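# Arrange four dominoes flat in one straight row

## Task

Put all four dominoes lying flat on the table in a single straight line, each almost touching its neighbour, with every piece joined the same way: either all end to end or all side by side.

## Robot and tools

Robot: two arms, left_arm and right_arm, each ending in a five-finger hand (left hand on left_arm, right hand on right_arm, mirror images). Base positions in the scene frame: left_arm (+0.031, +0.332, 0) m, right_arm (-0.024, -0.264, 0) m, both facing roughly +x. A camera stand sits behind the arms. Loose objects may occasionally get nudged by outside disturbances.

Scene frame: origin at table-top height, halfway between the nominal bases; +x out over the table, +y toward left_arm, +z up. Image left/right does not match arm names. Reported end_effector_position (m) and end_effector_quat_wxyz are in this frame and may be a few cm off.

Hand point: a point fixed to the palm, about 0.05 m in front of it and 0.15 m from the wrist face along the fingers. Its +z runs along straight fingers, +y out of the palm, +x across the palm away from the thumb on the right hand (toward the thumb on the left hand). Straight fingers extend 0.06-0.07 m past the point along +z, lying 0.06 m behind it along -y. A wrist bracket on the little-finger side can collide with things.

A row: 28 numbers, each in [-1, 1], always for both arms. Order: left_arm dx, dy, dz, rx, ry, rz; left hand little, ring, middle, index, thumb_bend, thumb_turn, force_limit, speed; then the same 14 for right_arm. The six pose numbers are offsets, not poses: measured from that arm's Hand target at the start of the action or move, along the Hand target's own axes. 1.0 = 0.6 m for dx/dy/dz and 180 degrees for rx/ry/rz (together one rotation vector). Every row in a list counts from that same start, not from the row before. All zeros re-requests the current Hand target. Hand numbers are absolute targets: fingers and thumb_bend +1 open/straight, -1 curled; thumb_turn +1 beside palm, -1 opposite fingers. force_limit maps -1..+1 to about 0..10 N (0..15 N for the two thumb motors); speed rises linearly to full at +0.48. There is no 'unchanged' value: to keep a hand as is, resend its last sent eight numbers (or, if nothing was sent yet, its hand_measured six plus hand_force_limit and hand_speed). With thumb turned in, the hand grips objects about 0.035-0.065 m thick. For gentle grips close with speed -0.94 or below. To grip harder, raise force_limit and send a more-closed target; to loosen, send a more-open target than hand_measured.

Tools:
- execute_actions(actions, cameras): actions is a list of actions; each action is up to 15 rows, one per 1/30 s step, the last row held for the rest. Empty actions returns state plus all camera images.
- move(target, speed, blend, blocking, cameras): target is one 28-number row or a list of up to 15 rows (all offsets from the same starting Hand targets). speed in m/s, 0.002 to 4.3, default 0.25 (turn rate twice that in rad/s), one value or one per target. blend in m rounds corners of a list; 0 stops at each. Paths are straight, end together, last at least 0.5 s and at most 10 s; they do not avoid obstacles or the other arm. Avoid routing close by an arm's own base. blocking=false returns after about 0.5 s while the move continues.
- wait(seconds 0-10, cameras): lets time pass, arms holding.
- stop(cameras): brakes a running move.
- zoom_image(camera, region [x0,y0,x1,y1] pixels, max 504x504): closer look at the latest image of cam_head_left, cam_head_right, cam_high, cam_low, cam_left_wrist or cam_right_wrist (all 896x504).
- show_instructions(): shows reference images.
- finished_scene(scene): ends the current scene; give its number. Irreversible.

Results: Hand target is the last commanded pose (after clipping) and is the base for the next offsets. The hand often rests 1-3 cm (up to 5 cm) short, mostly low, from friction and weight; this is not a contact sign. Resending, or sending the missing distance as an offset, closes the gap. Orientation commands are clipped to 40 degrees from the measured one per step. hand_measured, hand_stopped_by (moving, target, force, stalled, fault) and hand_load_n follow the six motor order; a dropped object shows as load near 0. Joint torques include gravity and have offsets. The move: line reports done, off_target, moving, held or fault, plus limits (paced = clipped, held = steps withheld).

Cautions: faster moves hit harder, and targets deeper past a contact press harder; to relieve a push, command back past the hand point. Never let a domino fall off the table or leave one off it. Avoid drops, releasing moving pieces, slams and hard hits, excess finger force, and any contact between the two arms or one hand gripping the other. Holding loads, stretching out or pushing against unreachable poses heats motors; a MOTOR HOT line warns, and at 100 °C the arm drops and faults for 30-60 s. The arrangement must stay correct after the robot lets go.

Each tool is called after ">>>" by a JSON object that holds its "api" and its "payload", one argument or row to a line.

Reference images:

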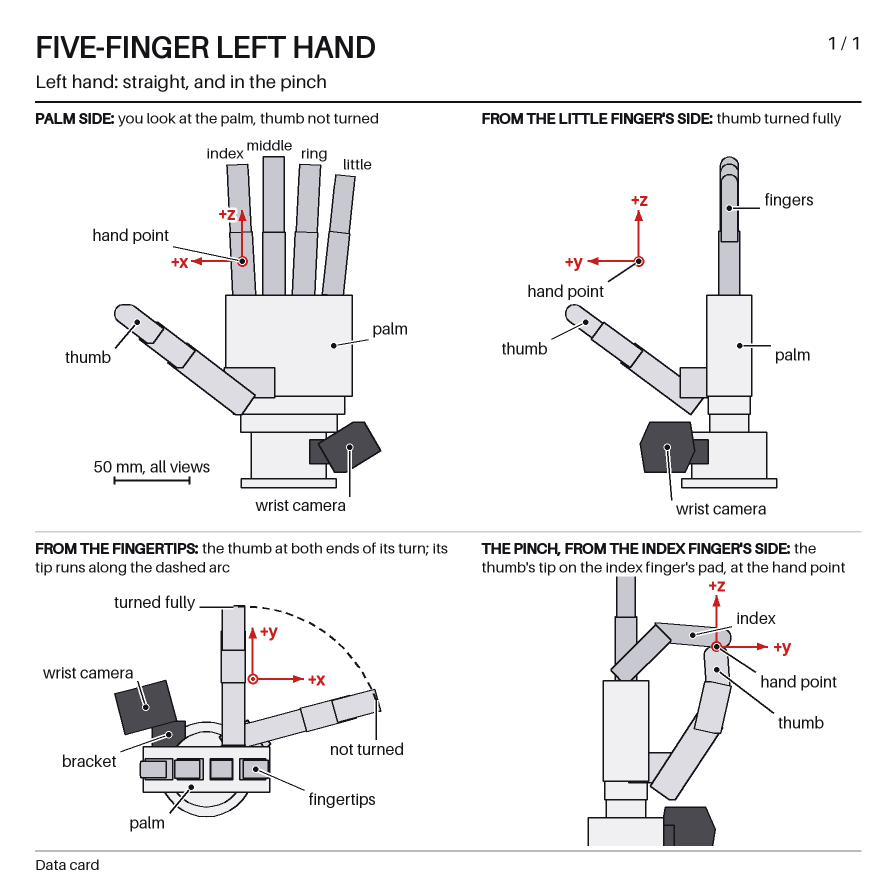

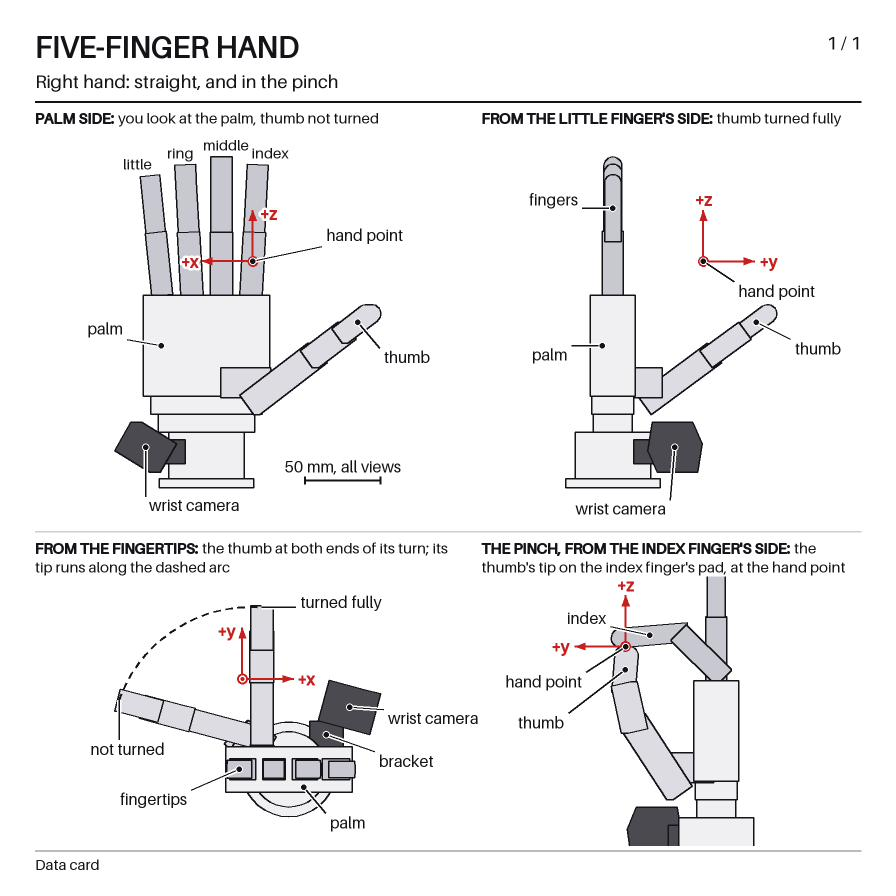

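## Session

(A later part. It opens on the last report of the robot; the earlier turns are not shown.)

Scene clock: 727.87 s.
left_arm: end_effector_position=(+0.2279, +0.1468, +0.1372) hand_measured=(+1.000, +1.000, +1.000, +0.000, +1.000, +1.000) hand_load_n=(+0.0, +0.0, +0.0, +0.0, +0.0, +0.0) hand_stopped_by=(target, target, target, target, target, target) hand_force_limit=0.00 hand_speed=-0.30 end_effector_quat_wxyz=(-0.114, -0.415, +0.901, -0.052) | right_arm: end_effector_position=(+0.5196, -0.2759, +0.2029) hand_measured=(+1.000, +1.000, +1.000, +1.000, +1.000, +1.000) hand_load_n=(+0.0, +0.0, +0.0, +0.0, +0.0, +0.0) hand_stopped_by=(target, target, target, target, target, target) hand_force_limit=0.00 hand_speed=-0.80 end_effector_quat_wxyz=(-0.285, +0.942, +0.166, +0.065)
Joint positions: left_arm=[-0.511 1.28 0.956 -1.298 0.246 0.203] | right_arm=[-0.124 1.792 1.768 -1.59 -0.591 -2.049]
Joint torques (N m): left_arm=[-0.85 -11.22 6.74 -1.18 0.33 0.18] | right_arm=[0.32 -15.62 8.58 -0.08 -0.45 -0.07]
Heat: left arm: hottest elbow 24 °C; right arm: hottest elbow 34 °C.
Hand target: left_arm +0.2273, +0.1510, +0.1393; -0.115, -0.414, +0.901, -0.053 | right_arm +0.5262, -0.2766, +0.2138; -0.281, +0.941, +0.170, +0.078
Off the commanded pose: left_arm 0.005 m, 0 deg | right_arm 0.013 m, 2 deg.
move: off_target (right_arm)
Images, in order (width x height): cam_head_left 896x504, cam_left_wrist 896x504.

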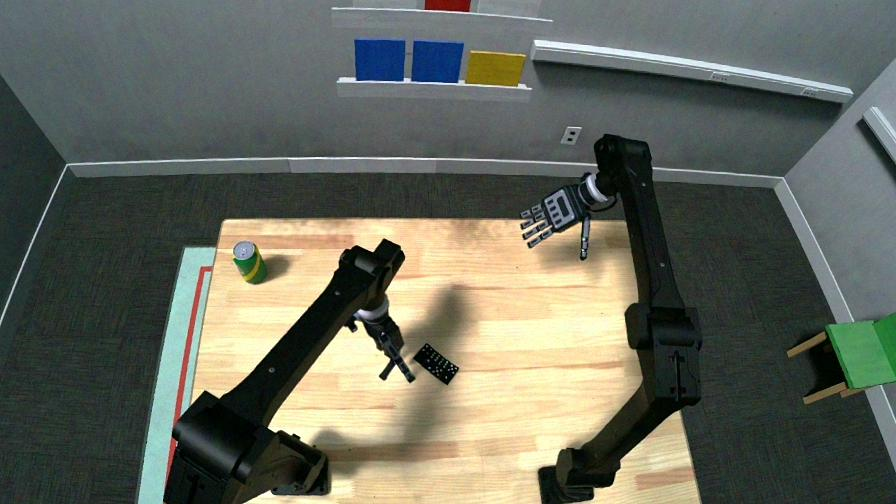

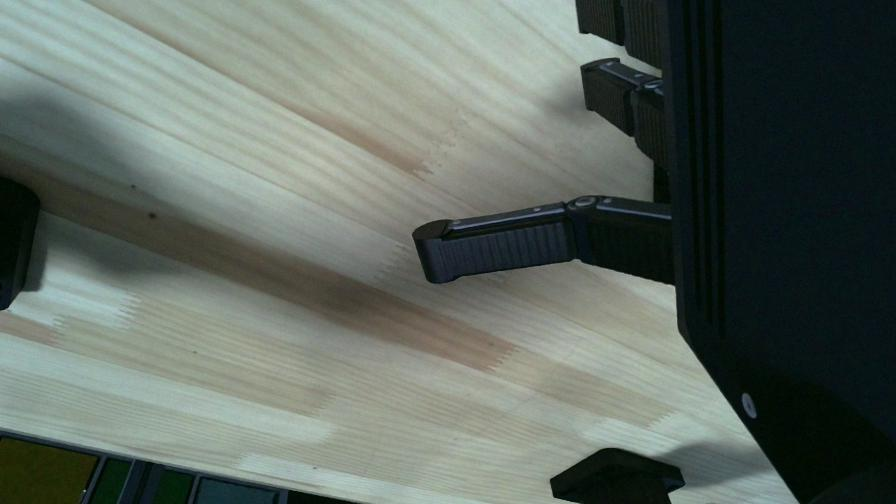

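>>> {"api": "move", "payload": {
  "target": [
    [0.137,-0.1983,0.0357,-0.1288,0,0.4948,1,1,1,0,1,1,0,-0.3,0,0,0,0,0,0,1,1,1,1,1,1,0,-0.8],
    [0.1118,-0.1983,0.1325,-0.1288,0,0.4948,1,1,1,0,1,1,0,-0.3,0,0,0,0,0,0,1,1,1,1,1,1,0,-0.8],
    [0.0763,-0.1996,0.1233,-0.1288,0,0.4948,1,1,1,0,1,1,0,-0.3,0,0,0,0,0,0,1,1,1,1,1,1,0,-0.8]
  ],
  "speed": [0.35,0.12,0.05],
  "cameras": ["cam_head_left","cam_left_wrist"]
}}

>>> {"api": "zoom_image", "payload": {
  "camera": "cam_left_wrist",
  "region": [380, 0, 680, 230]
}}

Scene clock: 757.57 s.
left_arm: end_effector_position=(+0.2704, +0.0196, +0.0845) hand_measured=(+1.000, +1.000, +1.000, +0.000, +1.000, +1.000) hand_load_n=(+0.0, +0.0, +0.0, +0.0, +0.0, +0.0) hand_stopped_by=(target, target, target, target, target, target) hand_force_limit=0.00 hand_speed=-0.30 end_effector_quat_wxyz=(-0.120, +0.363, +0.923, +0.044) | right_arm: end_effector_position=(+0.5196, -0.2759, +0.2029) hand_measured=(+1.000, +1.000, +1.000, +1.000, +1.000, +1.000) hand_load_n=(+0.0, +0.0, +0.0, +0.0, +0.0, +0.0) hand_stopped_by=(target, target, target, target, target, target) hand_force_limit=0.00 hand_speed=-0.80 end_effector_quat_wxyz=(-0.285, +0.942, +0.166, +0.065)
Joint positions: left_arm=[-1.01 1.74 1.32 -1.397 0.07 1.319] | right_arm=[-0.124 1.792 1.768 -1.59 -0.591 -2.049]
Joint torques (N m): left_arm=[-0.09 -16.73 5.65 -0.43 -0.35 0.15] | right_arm=[0.26 -15.74 8.64 -0.08 -0.45 -0.08]
Heat: left arm: hottest elbow 24 °C; right arm: hottest elbow 34 °C.
Hand target: left_arm +0.2770, +0.0253, +0.0790; -0.119, +0.361, +0.924, +0.047 | right_arm +0.5262, -0.2766, +0.2138; -0.281, +0.941, +0.170, +0.078
Off the commanded pose: left_arm 0.010 m, 0 deg | right_arm 0.013 m, 2 deg.
move: off_target (right_arm)
Images, in order (width x height): cam_head_left 896x504, cam_left_wrist 896x504.

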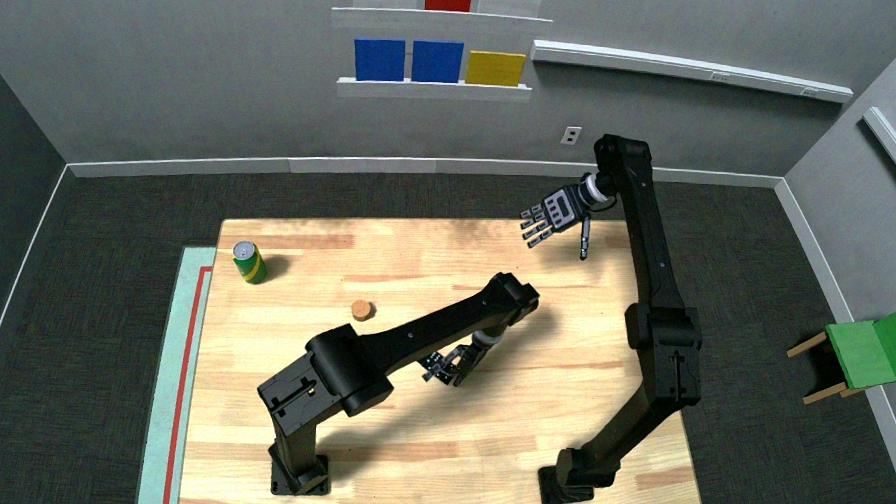

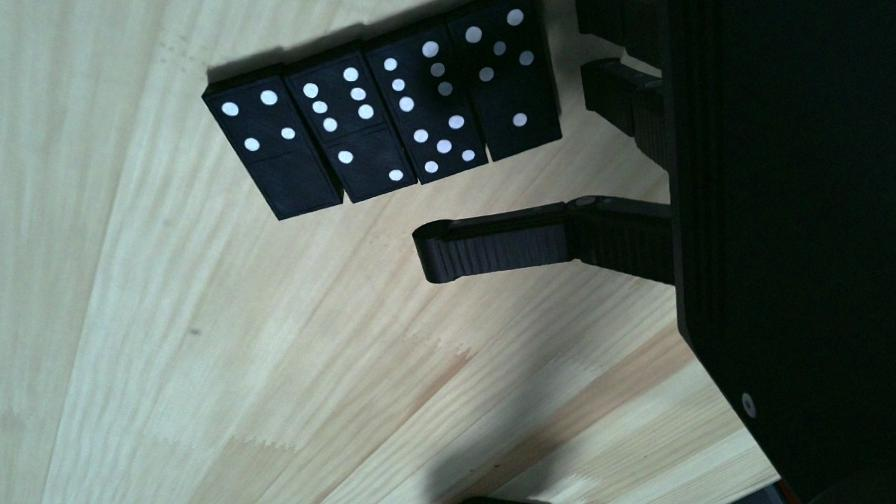

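Scaled by 1.680 from the camera's 896x504 image, which has a finer 1280x720 frame.

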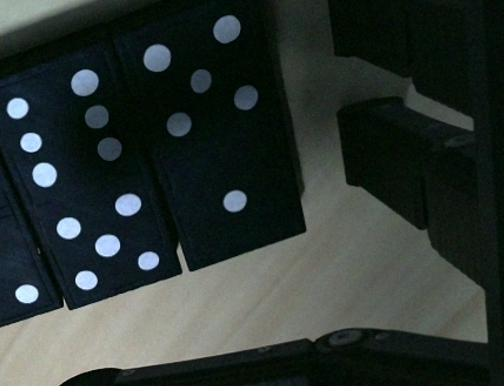

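>>> {"api": "move", "payload": {
  "target": [
    [0.0194,0.008,0.005,0,0,0,1,1,1,0,1,1,0,-0.3,0,0,0,0,0,0,1,1,1,1,1,1,0,-0.8],
    [0.0194,0.0275,0.005,0,0,0,1,1,1,0,1,1,0,-0.3,0,0,0,0,0,0,1,1,1,1,1,1,0,-0.8]
  ],
  "speed": [0.1,0.05],
  "cameras": ["cam_left_wrist"]
}}

>>> {"api": "zoom_image", "payload": {
  "camera": "cam_left_wrist",
  "region": [200, 0, 600, 230]
}}

Scene clock: 769.07 s.
left_arm: end_effector_position=(+0.2736, +0.0385, +0.0840) hand_measured=(+1.000, +1.000, +1.000, +0.000, +1.000, +1.000) hand_load_n=(+0.0, +0.0, -0.5, -0.5, +0.0, +0.0) hand_stopped_by=(target, target, target, target, target, target) hand_force_limit=0.00 hand_speed=-0.30 end_effector_quat_wxyz=(-0.118, +0.363, +0.923, +0.042) | right_arm: end_effector_position=(+0.5196, -0.2759, +0.2029) hand_measured=(+1.000, +1.000, +1.000, +1.000, +1.000, +1.000) hand_load_n=(+0.0, +0.0, +0.0, +0.0, +0.0, +0.0) hand_stopped_by=(target, target, target, target, target, target) hand_force_limit=0.00 hand_speed=-0.80 end_effector_quat_wxyz=(-0.285, +0.942, +0.166, +0.065)
Joint positions: left_arm=[-0.982 1.704 1.271 -1.381 0.065 1.346] | right_arm=[-0.124 1.792 1.768 -1.59 -0.591 -2.049]
Joint torques (N m): left_arm=[-0.26 -16.38 5.39 -0.68 -0.4 0.18] | right_arm=[0.03 -15.44 8.62 -0.1 -0.47 -0.06]
Heat: left arm: hottest shoulder 23 °C; right arm: hottest elbow 34 °C.
Hand target: left_arm +0.2794, +0.0456, +0.0791; -0.119, +0.361, +0.924, +0.047 | right_arm +0.5262, -0.2766, +0.2138; -0.281, +0.941, +0.170, +0.078
Off the commanded pose: left_arm 0.010 m, 1 deg | right_arm 0.013 m, 2 deg.
move: off_target (right_arm)
Images, in order (width x height): cam_left_wrist 896x504.

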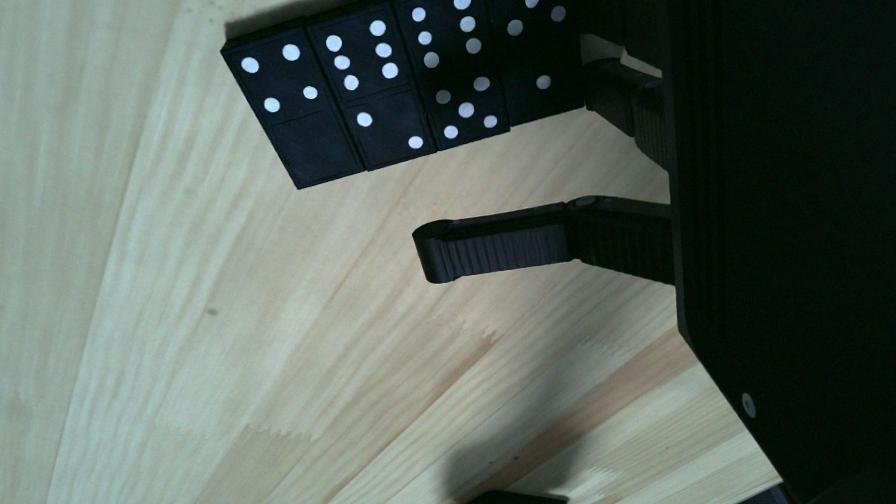

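Scaled by 1.260 from the camera's 896x504 image, which has a finer 1280x720 frame.

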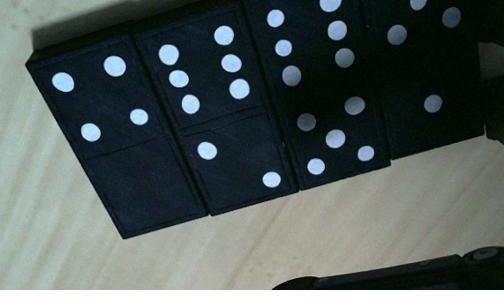

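>>> {"api": "move", "payload": {
  "target": [0,0.0058,0,0,0,0,1,1,1,0,1,1,0,-0.3,0,0,0,0,0,0,1,1,1,1,1,1,0,-0.8],
  "speed": 0.05,
  "cameras": ["cam_left_wrist"]
}}

>>> {"api": "zoom_image", "payload": {
  "camera": "cam_left_wrist",
  "region": [210, 0, 610, 210]
}}

Scene clock: 774.40 s.
left_arm: end_effector_position=(+0.2755, +0.0406, +0.0839) hand_measured=(+1.000, +1.000, +1.000, +0.000, +1.000, +1.000) hand_load_n=(+0.0, +0.0, +0.0, +0.0, +0.0, +0.0) hand_stopped_by=(target, target, target, target, target, target) hand_force_limit=0.00 hand_speed=-0.30 end_effector_quat_wxyz=(-0.118, +0.364, +0.923, +0.042) | right_arm: end_effector_position=(+0.5196, -0.2759, +0.2029) hand_measured=(+1.000, +1.000, +1.000, +1.000, +1.000, +1.000) hand_load_n=(+0.0, +0.0, +0.0, +0.0, +0.0, +0.0) hand_stopped_by=(target, target, target, target, target, target) hand_force_limit=0.00 hand_speed=-0.80 end_effector_quat_wxyz=(-0.285, +0.942, +0.166, +0.065)
Joint positions: left_arm=[-0.976 1.702 1.269 -1.381 0.064 1.354] | right_arm=[-0.124 1.792 1.768 -1.59 -0.591 -2.049]
Joint torques (N m): left_arm=[-0.5 -16.38 5.31 -0.84 -0.45 0.16] | right_arm=[0.26 -15.56 8.57 -0.13 -0.48 -0.07]
Heat: left arm: hottest shoulder 23 °C; right arm: hottest elbow 34 °C.
Hand target: left_arm +0.2817, +0.0482, +0.0791; -0.119, +0.361, +0.924, +0.047 | right_arm +0.5262, -0.2766, +0.2138; -0.281, +0.941, +0.170, +0.078
Off the commanded pose: left_arm 0.011 m, 1 deg | right_arm 0.013 m, 2 deg.
move: off_target (left_arm, right_arm)
Images, in order (width x height): cam_left_wrist 896x504.

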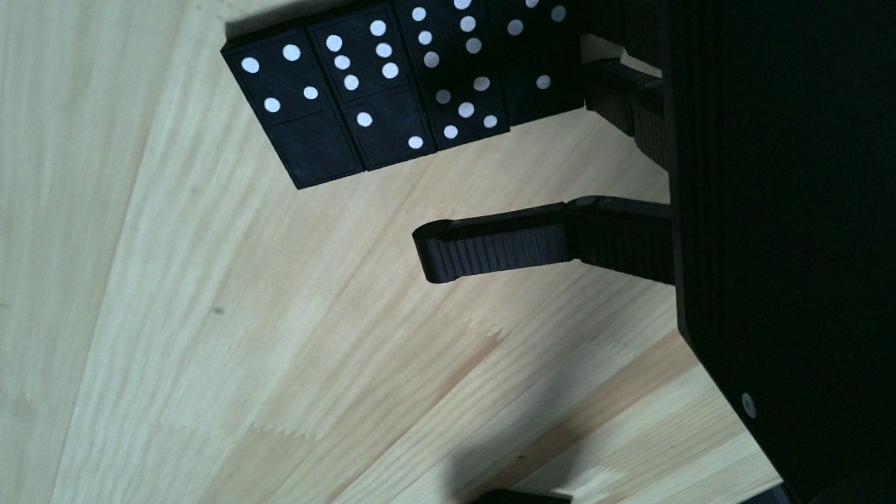

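Scaled by 1.260 from the camera's 896x504 image, which has a finer 1280x720 frame.

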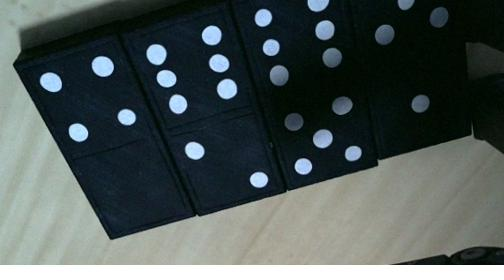

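>>> {"api": "move", "payload": {
  "target": [
    [0,-0.03,0,0,0,0,1,1,1,0,1,1,0,-0.3,0,0,0,0,0,0,1,1,1,1,1,1,0,-0.8],
    [0.025,-0.03,-0.097,0,0,0,1,1,1,0,1,1,0,-0.3,0,0,0,0,0,0,1,1,1,1,1,1,0,-0.8],
    [0.1878,0.0825,-0.0545,0.1288,0,-0.4948,1,1,1,0,1,1,0,-0.3,0,0,0,0,0,0,1,1,1,1,1,1,0,-0.8]
  ],
  "speed": [0.06,0.15,0.35],
  "cameras": ["cam_head_left","cam_left_wrist"]
}}

>>> {"api": "zoom_image", "payload": {
  "camera": "cam_head_left",
  "region": [411, 330, 467, 386]
}}

Scene clock: 787.80 s.
left_arm: end_effector_position=(+0.2383, +0.1525, +0.1380) hand_measured=(+1.000, +1.000, +1.000, +0.000, +1.000, +1.000) hand_load_n=(+0.0, -0.5, +0.0, +0.0, +0.0, +0.0) hand_stopped_by=(target, target, target, target, target, target) hand_force_limit=0.00 hand_speed=-0.30 end_effector_quat_wxyz=(-0.121, -0.404, +0.905, -0.046) | right_arm: end_effector_position=(+0.5196, -0.2759, +0.2029) hand_measured=(+1.000, +1.000, +1.000, +1.000, +1.000, +1.000) hand_load_n=(+0.0, +0.0, +0.0, +0.0, +0.0, +0.0) hand_stopped_by=(target, target, target, target, target, target) hand_force_limit=0.00 hand_speed=-0.80 end_effector_quat_wxyz=(-0.285, +0.942, +0.166, +0.065)
Joint positions: left_arm=[-0.485 1.316 0.986 -1.321 0.247 0.255] | right_arm=[-0.124 1.792 1.768 -1.59 -0.591 -2.049]
Joint torques (N m): left_arm=[-0.91 -11.87 6.75 -0.46 0.21 -0.09] | right_arm=[0.03 -15.33 8.58 -0.01 -0.46 -0.08]
Heat: left arm: hottest shoulder 23 °C; right arm: hottest elbow 34 °C.
Hand target: left_arm +0.2413, +0.1528, +0.1392; -0.115, -0.414, +0.901, -0.052 | right_arm +0.5262, -0.2766, +0.2138; -0.281, +0.941, +0.170, +0.078
Off the commanded pose: left_arm 0.003 m, 2 deg | right_arm 0.013 m, 2 deg.
move: off_target (right_arm)
Images, in order (width x height): cam_head_left 896x504, cam_left_wrist 896x504.

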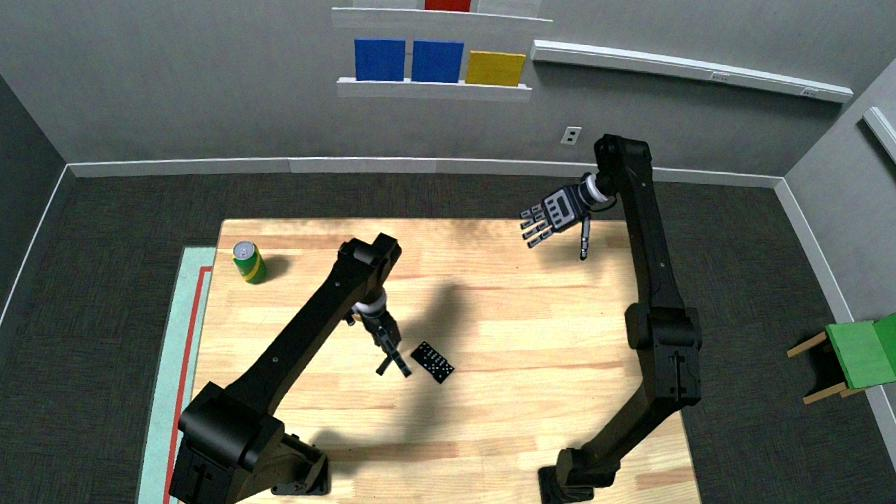

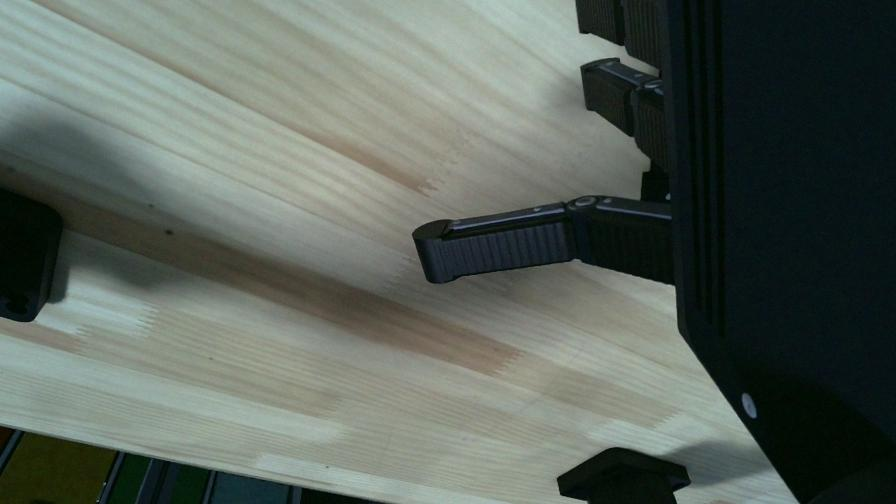

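Scaled by 9.000 from the camera's 896x504 image, which has a finer 1280x720 frame.

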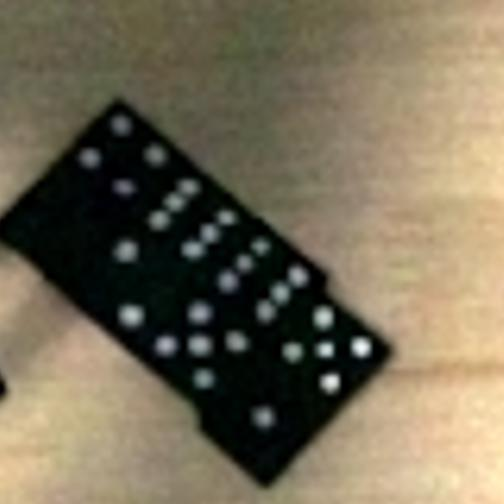

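>>> {"api": "move", "payload": {
  "target": [
    [0.136,-0.1968,0.0354,0,0,0,1,1,1,0,1,1,0,-0.3,0,0,0,0,0,0,1,1,1,1,1,1,0,-0.8],
    [0.1108,-0.1968,0.1322,0,0,0,1,1,1,0,1,1,0,-0.3,0,0,0,0,0,0,1,1,1,1,1,1,0,-0.8],
    [0.1108,-0.1668,0.1322,0,0,0,1,1,1,0,1,1,0,-0.3,0,0,0,0,0,0,1,1,1,1,1,1,0,-0.8]
  ],
  "speed": [0.3,0.12,0.06],
  "cameras": ["cam_left_wrist"]
}}

>>> {"api": "zoom_image", "payload": {
  "camera": "cam_left_wrist",
  "region": [380, 0, 680, 230]
}}

Scene clock: 817.07 s.
left_arm: end_effector_position=(+0.2680, +0.0233, +0.0838) hand_measured=(+1.000, +1.000, +1.000, +0.000, +1.000, +1.000) hand_load_n=(+0.0, +0.0, +0.0, +0.0, +0.0, +0.0) hand_stopped_by=(target, target, target, target, target, target) hand_force_limit=0.00 hand_speed=-0.30 end_effector_quat_wxyz=(-0.114, -0.411, +0.902, -0.058) | right_arm: end_effector_position=(+0.5196, -0.2759, +0.2029) hand_measured=(+1.000, +1.000, +1.000, +1.000, +1.000, +1.000) hand_load_n=(+0.0, +0.0, +0.0, +0.0, +0.0, -0.5) hand_stopped_by=(target, target, target, target, target, target) hand_force_limit=0.00 hand_speed=-0.80 end_effector_quat_wxyz=(-0.285, +0.942, +0.166, +0.065)
Joint positions: left_arm=[-0.711 1.588 1.128 -1.1 0.256 0.003] | right_arm=[-0.124 1.792 1.768 -1.59 -0.591 -2.049]
Joint torques (N m): left_arm=[-2.08 -14.86 5.65 -0.62 0.15 -0.09] | right_arm=[0.09 -15.79 8.62 -0.1 -0.47 -0.07]
Heat: left arm: hottest elbow 24 °C; right arm: hottest elbow 34 °C.
Hand target: left_arm +0.2621, +0.0237, +0.0791; -0.115, -0.414, +0.901, -0.052 | right_arm +0.5262, -0.2766, +0.2138; -0.281, +0.941, +0.170, +0.078
Off the commanded pose: left_arm 0.007 m, 1 deg | right_arm 0.013 m, 2 deg.
move: off_target (right_arm)
Images, in order (width x height): cam_left_wrist 896x504.

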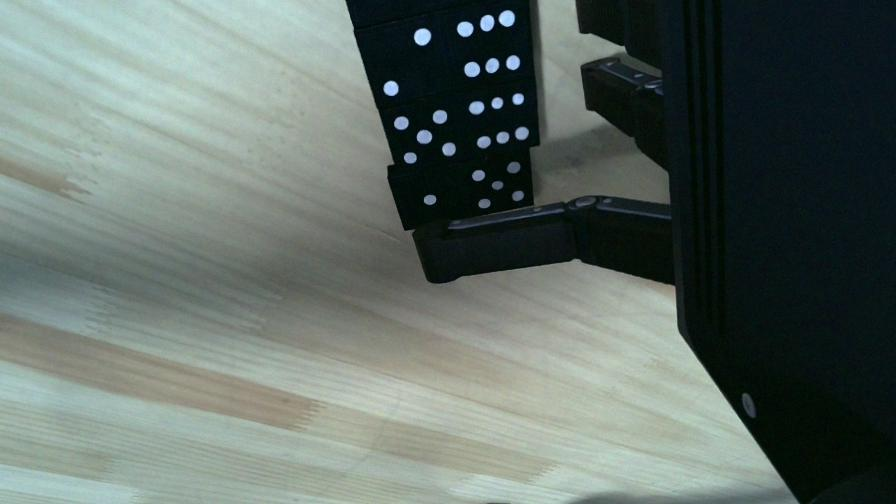

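Scaled by 1.680 from the camera's 896x504 image, which has a finer 1280x720 frame.

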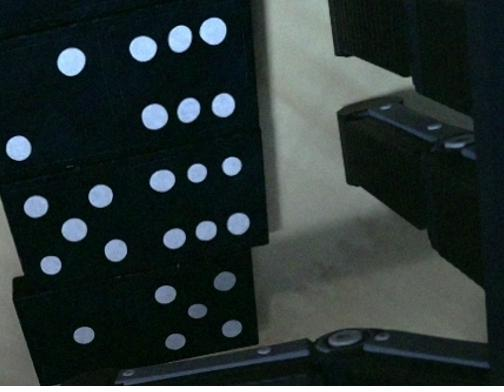

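>>> {"api": "move", "payload": {
  "target": [
    [0.021,0.008,0.0055,0,0,0,1,1,1,0,1,1,0,-0.3,0,0,0,0,0,0,1,1,1,1,1,1,0,-0.8],
    [0.021,0.0258,0.0055,0,0,0,1,1,1,0,1,1,0,-0.3,0,0,0,0,0,0,1,1,1,1,1,1,0,-0.8]
  ],
  "speed": [0.1,0.05],
  "cameras": ["cam_left_wrist"]
}}

>>> {"api": "zoom_image", "payload": {
  "camera": "cam_left_wrist",
  "region": [380, 0, 680, 230]
}}

Scene clock: 825.87 s.
left_arm: end_effector_position=(+0.2497, +0.0248, +0.0834) hand_measured=(+1.000, +1.000, +1.000, +0.000, +1.000, +1.000) hand_load_n=(+0.0, +0.0, +0.0, +0.0, +0.0, +0.0) hand_stopped_by=(target, target, target, target, target, target) hand_force_limit=0.00 hand_speed=-0.30 end_effector_quat_wxyz=(-0.113, -0.413, +0.902, -0.059) | right_arm: end_effector_position=(+0.5196, -0.2759, +0.2029) hand_measured=(+1.000, +1.000, +1.000, +1.000, +1.000, +1.000) hand_load_n=(+0.0, +0.0, +0.0, +0.0, +0.0, +0.0) hand_stopped_by=(target, target, target, target, target, target) hand_force_limit=0.00 hand_speed=-0.80 end_effector_quat_wxyz=(-0.285, +0.942, +0.166, +0.065)
Joint positions: left_arm=[-0.737 1.55 1.082 -1.083 0.254 -0.027] | right_arm=[-0.124 1.792 1.768 -1.59 -0.591 -2.049]
Joint torques (N m): left_arm=[-2.78 -14.68 5.68 -0.24 0.28 -0.14] | right_arm=[0.15 -15.56 8.59 -0.03 -0.47 -0.08]
Heat: left arm: hottest elbow 24 °C; right arm: hottest elbow 34 °C.
Hand target: left_arm +0.2419, +0.0239, +0.0791; -0.115, -0.414, +0.902, -0.053 | right_arm +0.5262, -0.2766, +0.2138; -0.281, +0.941, +0.170, +0.078
Off the commanded pose: left_arm 0.009 m, 1 deg | right_arm 0.013 m, 2 deg.
move: off_target (right_arm)
Images, in order (width x height): cam_left_wrist 896x504.

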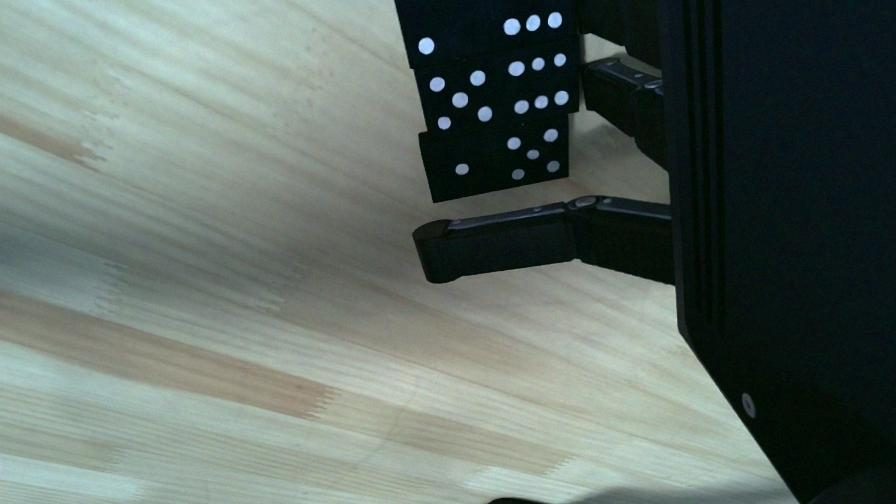

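Scaled by 1.680 from the camera's 896x504 image, which has a finer 1280x720 frame.

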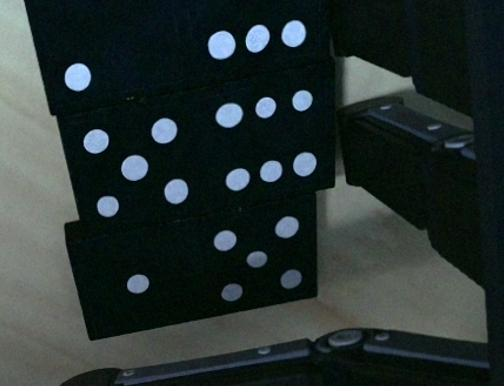

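>>> {"api": "move", "payload": {
  "target": [0,0.0075,0,0,0,0,1,1,1,0,1,1,0,-0.3,0,0,0,0,0,0,1,1,1,1,1,1,0,-0.8],
  "speed": 0.05,
  "cameras": ["cam_left_wrist"]
}}

>>> {"api": "zoom_image", "payload": {
  "camera": "cam_left_wrist",
  "region": [380, 0, 680, 230]
}}

Scene clock: 831.60 s.
left_arm: end_effector_position=(+0.2464, +0.0275, +0.0833) hand_measured=(+1.000, +1.000, +1.000, +0.000, +1.000, +1.000) hand_load_n=(+0.0, +0.0, +0.0, +0.0, +0.0, +0.0) hand_stopped_by=(target, target, target, target, target, target) hand_force_limit=0.00 hand_speed=-0.30 end_effector_quat_wxyz=(-0.113, -0.413, +0.902, -0.059) | right_arm: end_effector_position=(+0.5196, -0.2759, +0.2029) hand_measured=(+1.000, +1.000, +1.000, +1.000, +1.000, +1.000) hand_load_n=(+0.0, +0.0, +0.0, +0.0, +0.0, -0.5) hand_stopped_by=(target, target, target, target, target, target) hand_force_limit=0.00 hand_speed=-0.80 end_effector_quat_wxyz=(-0.285, +0.942, +0.166, +0.065)
Joint positions: left_arm=[-0.737 1.539 1.069 -1.081 0.254 -0.027] | right_arm=[-0.124 1.792 1.768 -1.59 -0.591 -2.049]
Joint torques (N m): left_arm=[-2.9 -14.92 5.74 -0.43 0.26 -0.08] | right_arm=[0.15 -15.44 8.59 -0.05 -0.46 -0.07]
Heat: left arm: hottest elbow 24 °C; right arm: hottest elbow 34 °C.
Hand target: left_arm +0.2386, +0.0268, +0.0792; -0.115, -0.414, +0.901, -0.053 | right_arm +0.5262, -0.2766, +0.2138; -0.281, +0.941, +0.170, +0.078
Off the commanded pose: left_arm 0.009 m, 1 deg | right_arm 0.013 m, 2 deg.
move: off_target (right_arm)
Images, in order (width x height): cam_left_wrist 896x504.

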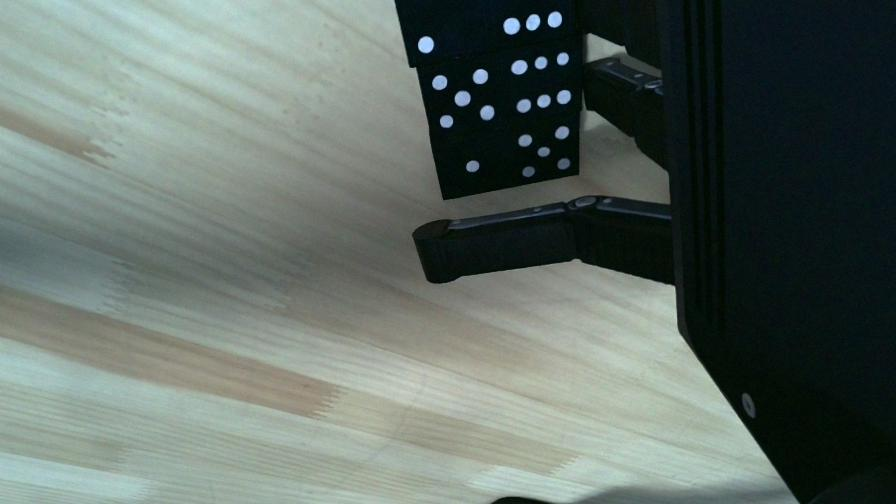

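Scaled by 1.680 from the camera's 896x504 image, which has a finer 1280x720 frame.

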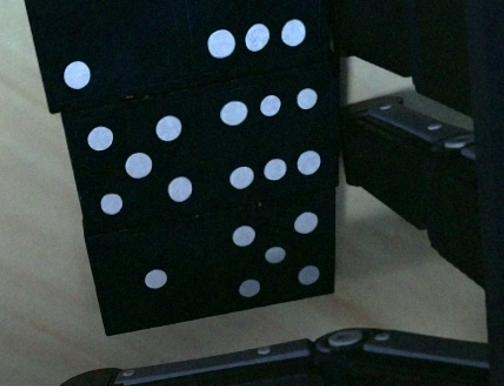

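>>> {"api": "move", "payload": {
  "target": [0,-0.0167,0,0,0,0,1,1,1,0,1,1,0,-0.3,0,0,0,0,0,0,1,1,1,1,1,1,0,-0.8],
  "speed": 0.05,
  "cameras": ["cam_left_wrist"]
}}

>>> {"api": "zoom_image", "payload": {
  "camera": "cam_left_wrist",
  "region": [380, 0, 680, 230]
}}

Scene clock: 837.63 s.
left_arm: end_effector_position=(+0.2464, +0.0275, +0.0833) hand_measured=(+1.000, +1.000, +1.000, +0.000, +1.000, +1.000) hand_load_n=(+0.0, +0.0, +0.0, +0.0, +0.0, +0.0) hand_stopped_by=(target, target, target, target, target, target) hand_force_limit=0.00 hand_speed=-0.30 end_effector_quat_wxyz=(-0.113, -0.413, +0.902, -0.059) | right_arm: end_effector_position=(+0.5196, -0.2759, +0.2029) hand_measured=(+1.000, +1.000, +1.000, +1.000, +1.000, +1.000) hand_load_n=(+0.0, +0.0, +0.0, +0.0, +0.0, +0.0) hand_stopped_by=(target, target, target, target, target, target) hand_force_limit=0.00 hand_speed=-0.80 end_effector_quat_wxyz=(-0.285, +0.942, +0.166, +0.065)
Joint positions: left_arm=[-0.737 1.539 1.069 -1.081 0.254 -0.027] | right_arm=[-0.124 1.792 1.768 -1.59 -0.591 -2.049]
Joint torques (N m): left_arm=[-2.61 -12.16 7.77 -0.55 0.3 -0.15] | right_arm=[0.15 -15.38 8.58 -0.03 -0.48 -0.06]
Heat: left arm: hottest elbow 24 °C; right arm: hottest elbow 34 °C.
Hand target: left_arm +0.2462, +0.0203, +0.0792; -0.115, -0.414, +0.901, -0.053 | right_arm +0.5262, -0.2766, +0.2138; -0.281, +0.941, +0.170, +0.078
Off the commanded pose: left_arm 0.008 m, 1 deg | right_arm 0.013 m, 2 deg.
move: off_target (right_arm)
Images, in order (width x height): cam_left_wrist 896x504.

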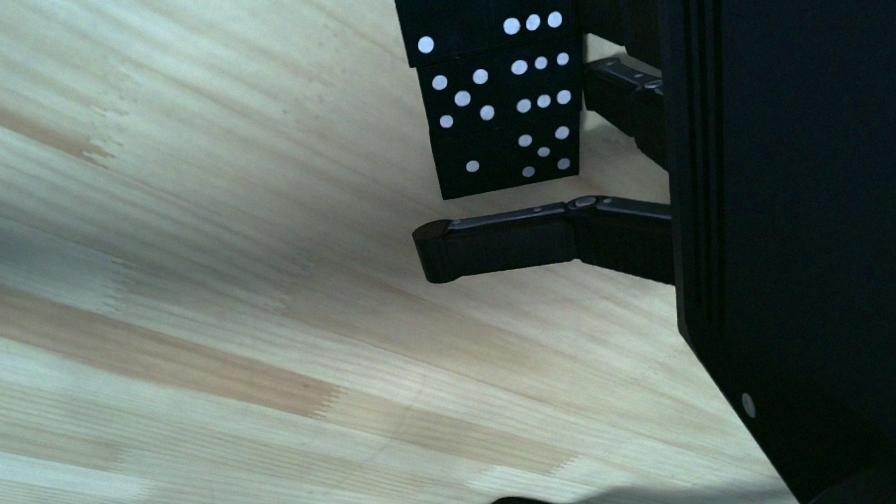

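Scaled by 1.680 from the camera's 896x504 image, which has a finer 1280x720 frame.

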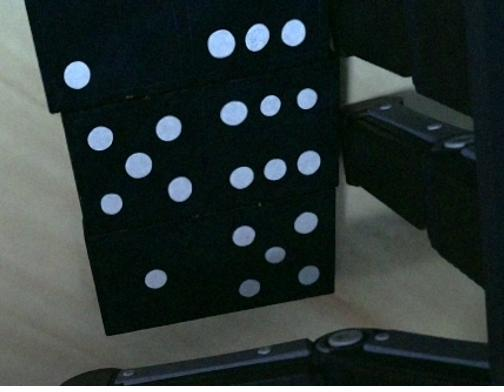

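>>> {"api": "move", "payload": {
  "target": [0,-0.01,0,0,0,0,1,1,1,0,1,1,0,-0.3,0,0,0,0,0,0,1,1,1,1,1,1,0,-0.8],
  "speed": 0.05,
  "cameras": ["cam_left_wrist"]
}}

>>> {"api": "zoom_image", "payload": {
  "camera": "cam_left_wrist",
  "region": [380, 0, 680, 230]
}}

Scene clock: 840.83 s.
left_arm: end_effector_position=(+0.2483, +0.0257, +0.0832) hand_measured=(+1.000, +1.000, +1.000, +0.000, +1.000, +1.000) hand_load_n=(+0.0, -1.0, +0.0, +0.0, +0.0, +0.0) hand_stopped_by=(target, target, target, target, target, target) hand_force_limit=0.00 hand_speed=-0.30 end_effector_quat_wxyz=(-0.113, -0.414, +0.902, -0.059) | right_arm: end_effector_position=(+0.5196, -0.2759, +0.2029) hand_measured=(+1.000, +1.000, +1.000, +1.000, +1.000, +1.000) hand_load_n=(+0.0, +0.0, +0.0, +0.0, +0.0, +0.0) hand_stopped_by=(target, target, target, target, target, target) hand_force_limit=0.00 hand_speed=-0.80 end_effector_quat_wxyz=(-0.285, +0.942, +0.166, +0.065)
Joint positions: left_arm=[-0.737 1.545 1.076 -1.081 0.254 -0.029] | right_arm=[-0.124 1.792 1.768 -1.59 -0.591 -2.049]
Joint torques (N m): left_arm=[-3.19 -11.58 8.49 -0.68 0.24 -0.09] | right_arm=[0.32 -15.5 8.65 -0.02 -0.46 -0.08]
Heat: left arm: hottest elbow 24 °C; right arm: hottest elbow 34 °C.
Hand target: left_arm +0.2507, +0.0164, +0.0791; -0.115, -0.414, +0.901, -0.053 | right_arm +0.5262, -0.2766, +0.2138; -0.281, +0.941, +0.170, +0.078
Off the commanded pose: left_arm 0.010 m, 1 deg | right_arm 0.013 m, 2 deg.
move: off_target (right_arm)
Images, in order (width x height): cam_left_wrist 896x504.

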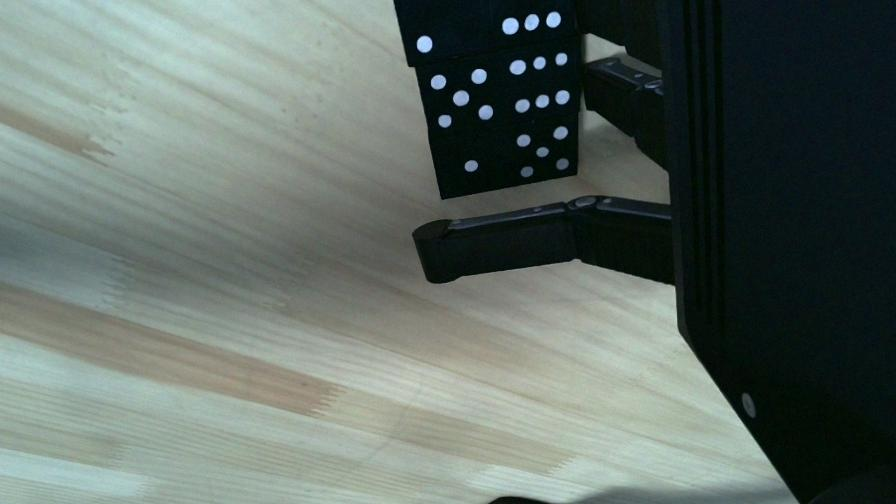

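Scaled by 1.680 from the camera's 896x504 image, which has a finer 1280x720 frame.

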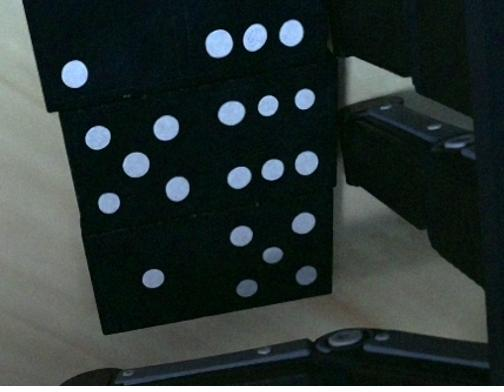

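>>> {"api": "move", "payload": {
  "target": [0,-0.015,0,0,0,0,1,1,1,0,1,1,0,-0.3,0,0,0,0,0,0,1,1,1,1,1,1,0,-0.8],
  "speed": 0.05,
  "cameras": ["cam_left_wrist"]
}}

>>> {"api": "zoom_image", "payload": {
  "camera": "cam_left_wrist",
  "region": [380, 0, 680, 230]
}}

Scene clock: 846.47 s.
left_arm: end_effector_position=(+0.2536, +0.0203, +0.0836) hand_measured=(+1.000, +1.000, +1.000, +0.000, +1.000, +1.000) hand_load_n=(+0.0, -2.0, +0.0, +0.0, +0.0, +0.0) hand_stopped_by=(target, target, target, target, target, target) hand_force_limit=0.00 hand_speed=-0.30 end_effector_quat_wxyz=(-0.114, -0.414, +0.901, -0.058) | right_arm: end_effector_position=(+0.5196, -0.2759, +0.2029) hand_measured=(+1.000, +1.000, +1.000, +1.000, +1.000, +1.000) hand_load_n=(+0.0, +0.0, +0.0, +0.0, +0.0, +0.0) hand_stopped_by=(target, target, target, target, target, target) hand_force_limit=0.00 hand_speed=-0.80 end_effector_quat_wxyz=(-0.285, +0.942, +0.166, +0.065)
Joint positions: left_arm=[-0.737 1.565 1.1 -1.087 0.256 -0.03] | right_arm=[-0.124 1.792 1.768 -1.59 -0.591 -2.049]
Joint torques (N m): left_arm=[-2.96 -11.22 8.66 -0.65 0.16 -0.07] | right_arm=[0.21 -15.62 8.64 -0.06 -0.47 -0.06]
Heat: left arm: hottest elbow 24 °C; right arm: hottest elbow 34 °C.
Hand target: left_arm +0.2576, +0.0106, +0.0791; -0.115, -0.414, +0.901, -0.053 | right_arm +0.5262, -0.2766, +0.2138; -0.281, +0.941, +0.170, +0.078
Off the commanded pose: left_arm 0.011 m, 1 deg | right_arm 0.013 m, 2 deg.
move: off_target (left_arm, right_arm)
Images, in order (width x height): cam_left_wrist 896x504.

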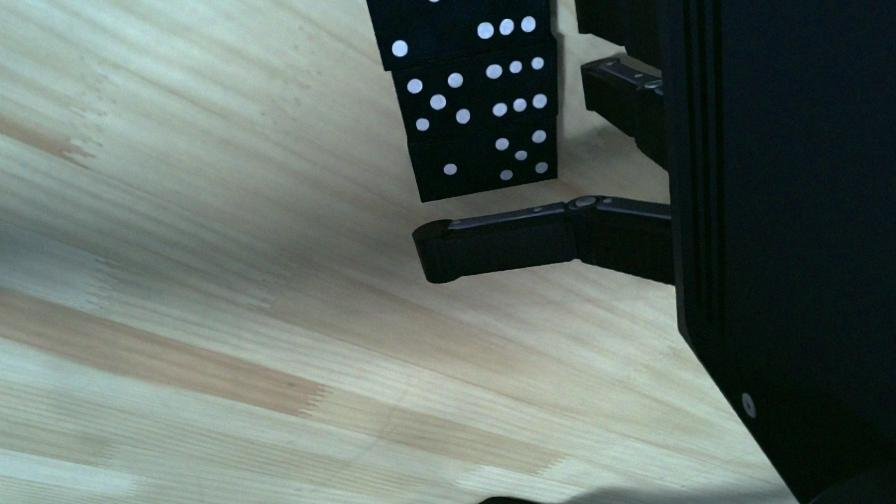

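Scaled by 1.680 from the camera's 896x504 image, which has a finer 1280x720 frame.

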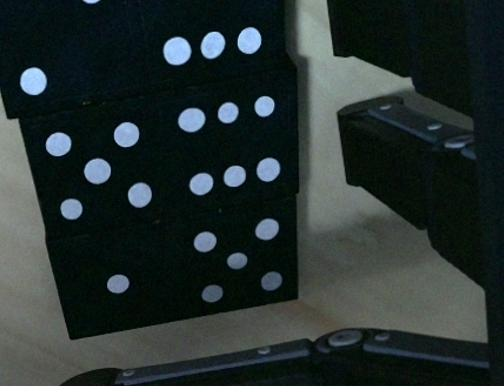

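>>> {"api": "move", "payload": {
  "target": [
    [0.015,-0.015,-0.04,0,0,0,1,1,1,0,1,1,0,-0.3,0,0,0,0,0,0,1,1,1,1,1,1,0,-0.8],
    [-0.12,0.17,-0.135,0,0,0,1,1,1,0,1,1,0,-0.3,0,0,0,0,0,0,1,1,1,1,1,1,0,-0.8]
  ],
  "speed": [0.12,0.35],
  "cameras": ["cam_head_left"]
}}

>>> {"api": "zoom_image", "payload": {
  "camera": "cam_head_left",
  "region": [409, 332, 465, 388]
}}

Scene clock: 851.60 s.
left_arm: end_effector_position=(+0.2394, +0.1410, +0.1384) hand_measured=(+1.000, +1.000, +1.000, +0.000, +1.000, +1.000) hand_load_n=(+0.0, +0.0, +0.0, +0.0, +0.0, +0.0) hand_stopped_by=(target, target, target, target, target, target) hand_force_limit=0.00 hand_speed=-0.30 end_effector_quat_wxyz=(-0.113, -0.415, +0.901, -0.054) | right_arm: end_effector_position=(+0.5196, -0.2759, +0.2029) hand_measured=(+1.000, +1.000, +1.000, +1.000, +1.000, +1.000) hand_load_n=(+0.0, +0.0, +0.0, +0.0, +0.0, +0.0) hand_stopped_by=(target, target, target, target, target, target) hand_force_limit=0.00 hand_speed=-0.80 end_effector_quat_wxyz=(-0.285, +0.942, +0.166, +0.065)
Joint positions: left_arm=[-0.51 1.31 0.988 -1.296 0.246 0.205] | right_arm=[-0.124 1.792 1.768 -1.59 -0.591 -2.049]
Joint torques (N m): left_arm=[-0.85 -11.22 6.95 -1.14 0.34 0.17] | right_arm=[0.38 -15.44 8.58 -0.06 -0.46 -0.05]
Heat: left arm: hottest elbow 24 °C; right arm: hottest elbow 34 °C.
Hand target: left_arm +0.2389, +0.1453, +0.1395; -0.115, -0.414, +0.901, -0.053 | right_arm +0.5262, -0.2766, +0.2138; -0.281, +0.941, +0.170, +0.078
Off the commanded pose: left_arm 0.005 m, 0 deg | right_arm 0.013 m, 2 deg.
move: off_target (right_arm)
Images, in order (width x height): cam_head_left 896x504.

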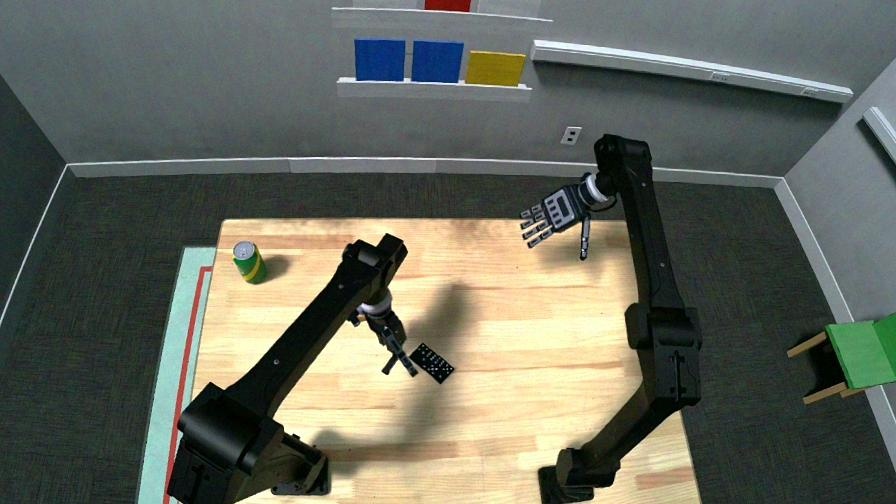

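Scaled by 9.000 from the camera's 896x504 image, which has a finer 1280x720 frame.

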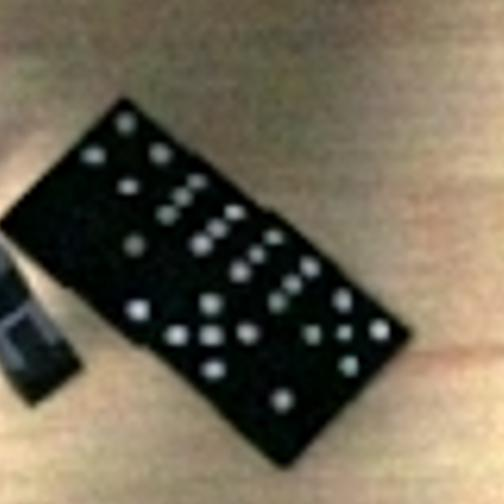

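>>> {"api": "move", "payload": {
  "target": [
    [0.1862,-0.1587,0.0485,-0.0035,0,0.0134,1,1,1,0,1,1,0,-0.3,0,0,0,0,0,0,1,1,1,1,1,1,0,-0.8],
    [0.1608,-0.1587,0.1461,-0.0035,0,0.0134,1,1,1,0,1,1,0,-0.3,0,0,0,0,0,0,1,1,1,1,1,1,0,-0.8],
    [0.1595,-0.1287,0.1458,-0.0035,0,0.0134,1,1,1,0,1,1,0,-0.3,0,0,0,0,0,0,1,1,1,1,1,1,0,-0.8]
  ],
  "speed": [0.3,0.12,0.06],
  "cameras": ["cam_left_wrist"]
}}

>>> {"api": "zoom_image", "payload": {
  "camera": "cam_left_wrist",
  "region": [380, 0, 680, 230]
}}

Scene clock: 873.30 s.
left_arm: end_effector_position=(+0.2292, +0.0073, +0.0835) hand_measured=(+1.000, +1.000, +1.000, +0.000, +1.000, +1.000) hand_load_n=(+0.0, +0.0, +0.0, +0.0, +0.0, +0.0) hand_stopped_by=(target, target, target, target, target, target) hand_force_limit=0.00 hand_speed=-0.30 end_effector_quat_wxyz=(-0.115, -0.392, +0.911, -0.057) | right_arm: end_effector_position=(+0.5196, -0.2759, +0.2029) hand_measured=(+1.000, +1.000, +1.000, +1.000, +1.000, +1.000) hand_load_n=(+0.0, +0.0, +0.0, +0.0, +0.0, +0.0) hand_stopped_by=(target, target, target, target, target, target) hand_force_limit=0.00 hand_speed=-0.80 end_effector_quat_wxyz=(-0.285, +0.942, +0.166, +0.065)
Joint positions: left_arm=[-0.805 1.552 1.084 -1.077 0.256 -0.05] | right_arm=[-0.124 1.792 1.768 -1.59 -0.591 -2.049]
Joint torques (N m): left_arm=[-2.37 -14.86 5.59 -0.49 0.14 -0.1] | right_arm=[0.32 -15.56 8.59 -0.16 -0.47 -0.07]
Heat: left arm: hottest elbow 24 °C; right arm: hottest elbow 34 °C.
Hand target: left_arm +0.2227, +0.0081, +0.0788; -0.117, -0.394, +0.910, -0.050 | right_arm +0.5262, -0.2766, +0.2138; -0.281, +0.941, +0.170, +0.078
Off the commanded pose: left_arm 0.008 m, 1 deg | right_arm 0.013 m, 2 deg.
move: off_target (right_arm)
Images, in order (width x height): cam_left_wrist 896x504.

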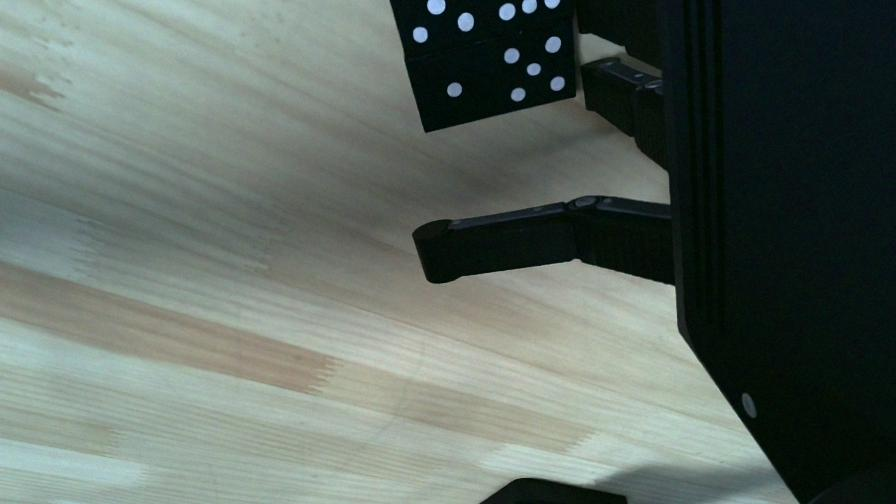

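Scaled by 1.680 from the camera's 896x504 image, which has a finer 1280x720 frame.

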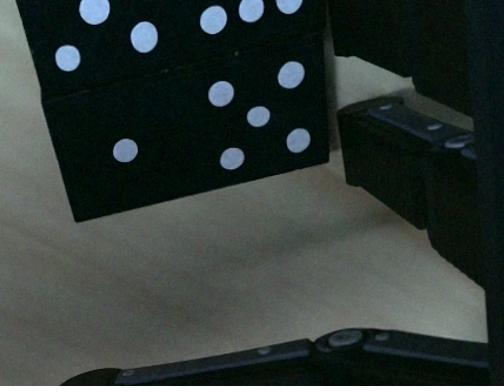

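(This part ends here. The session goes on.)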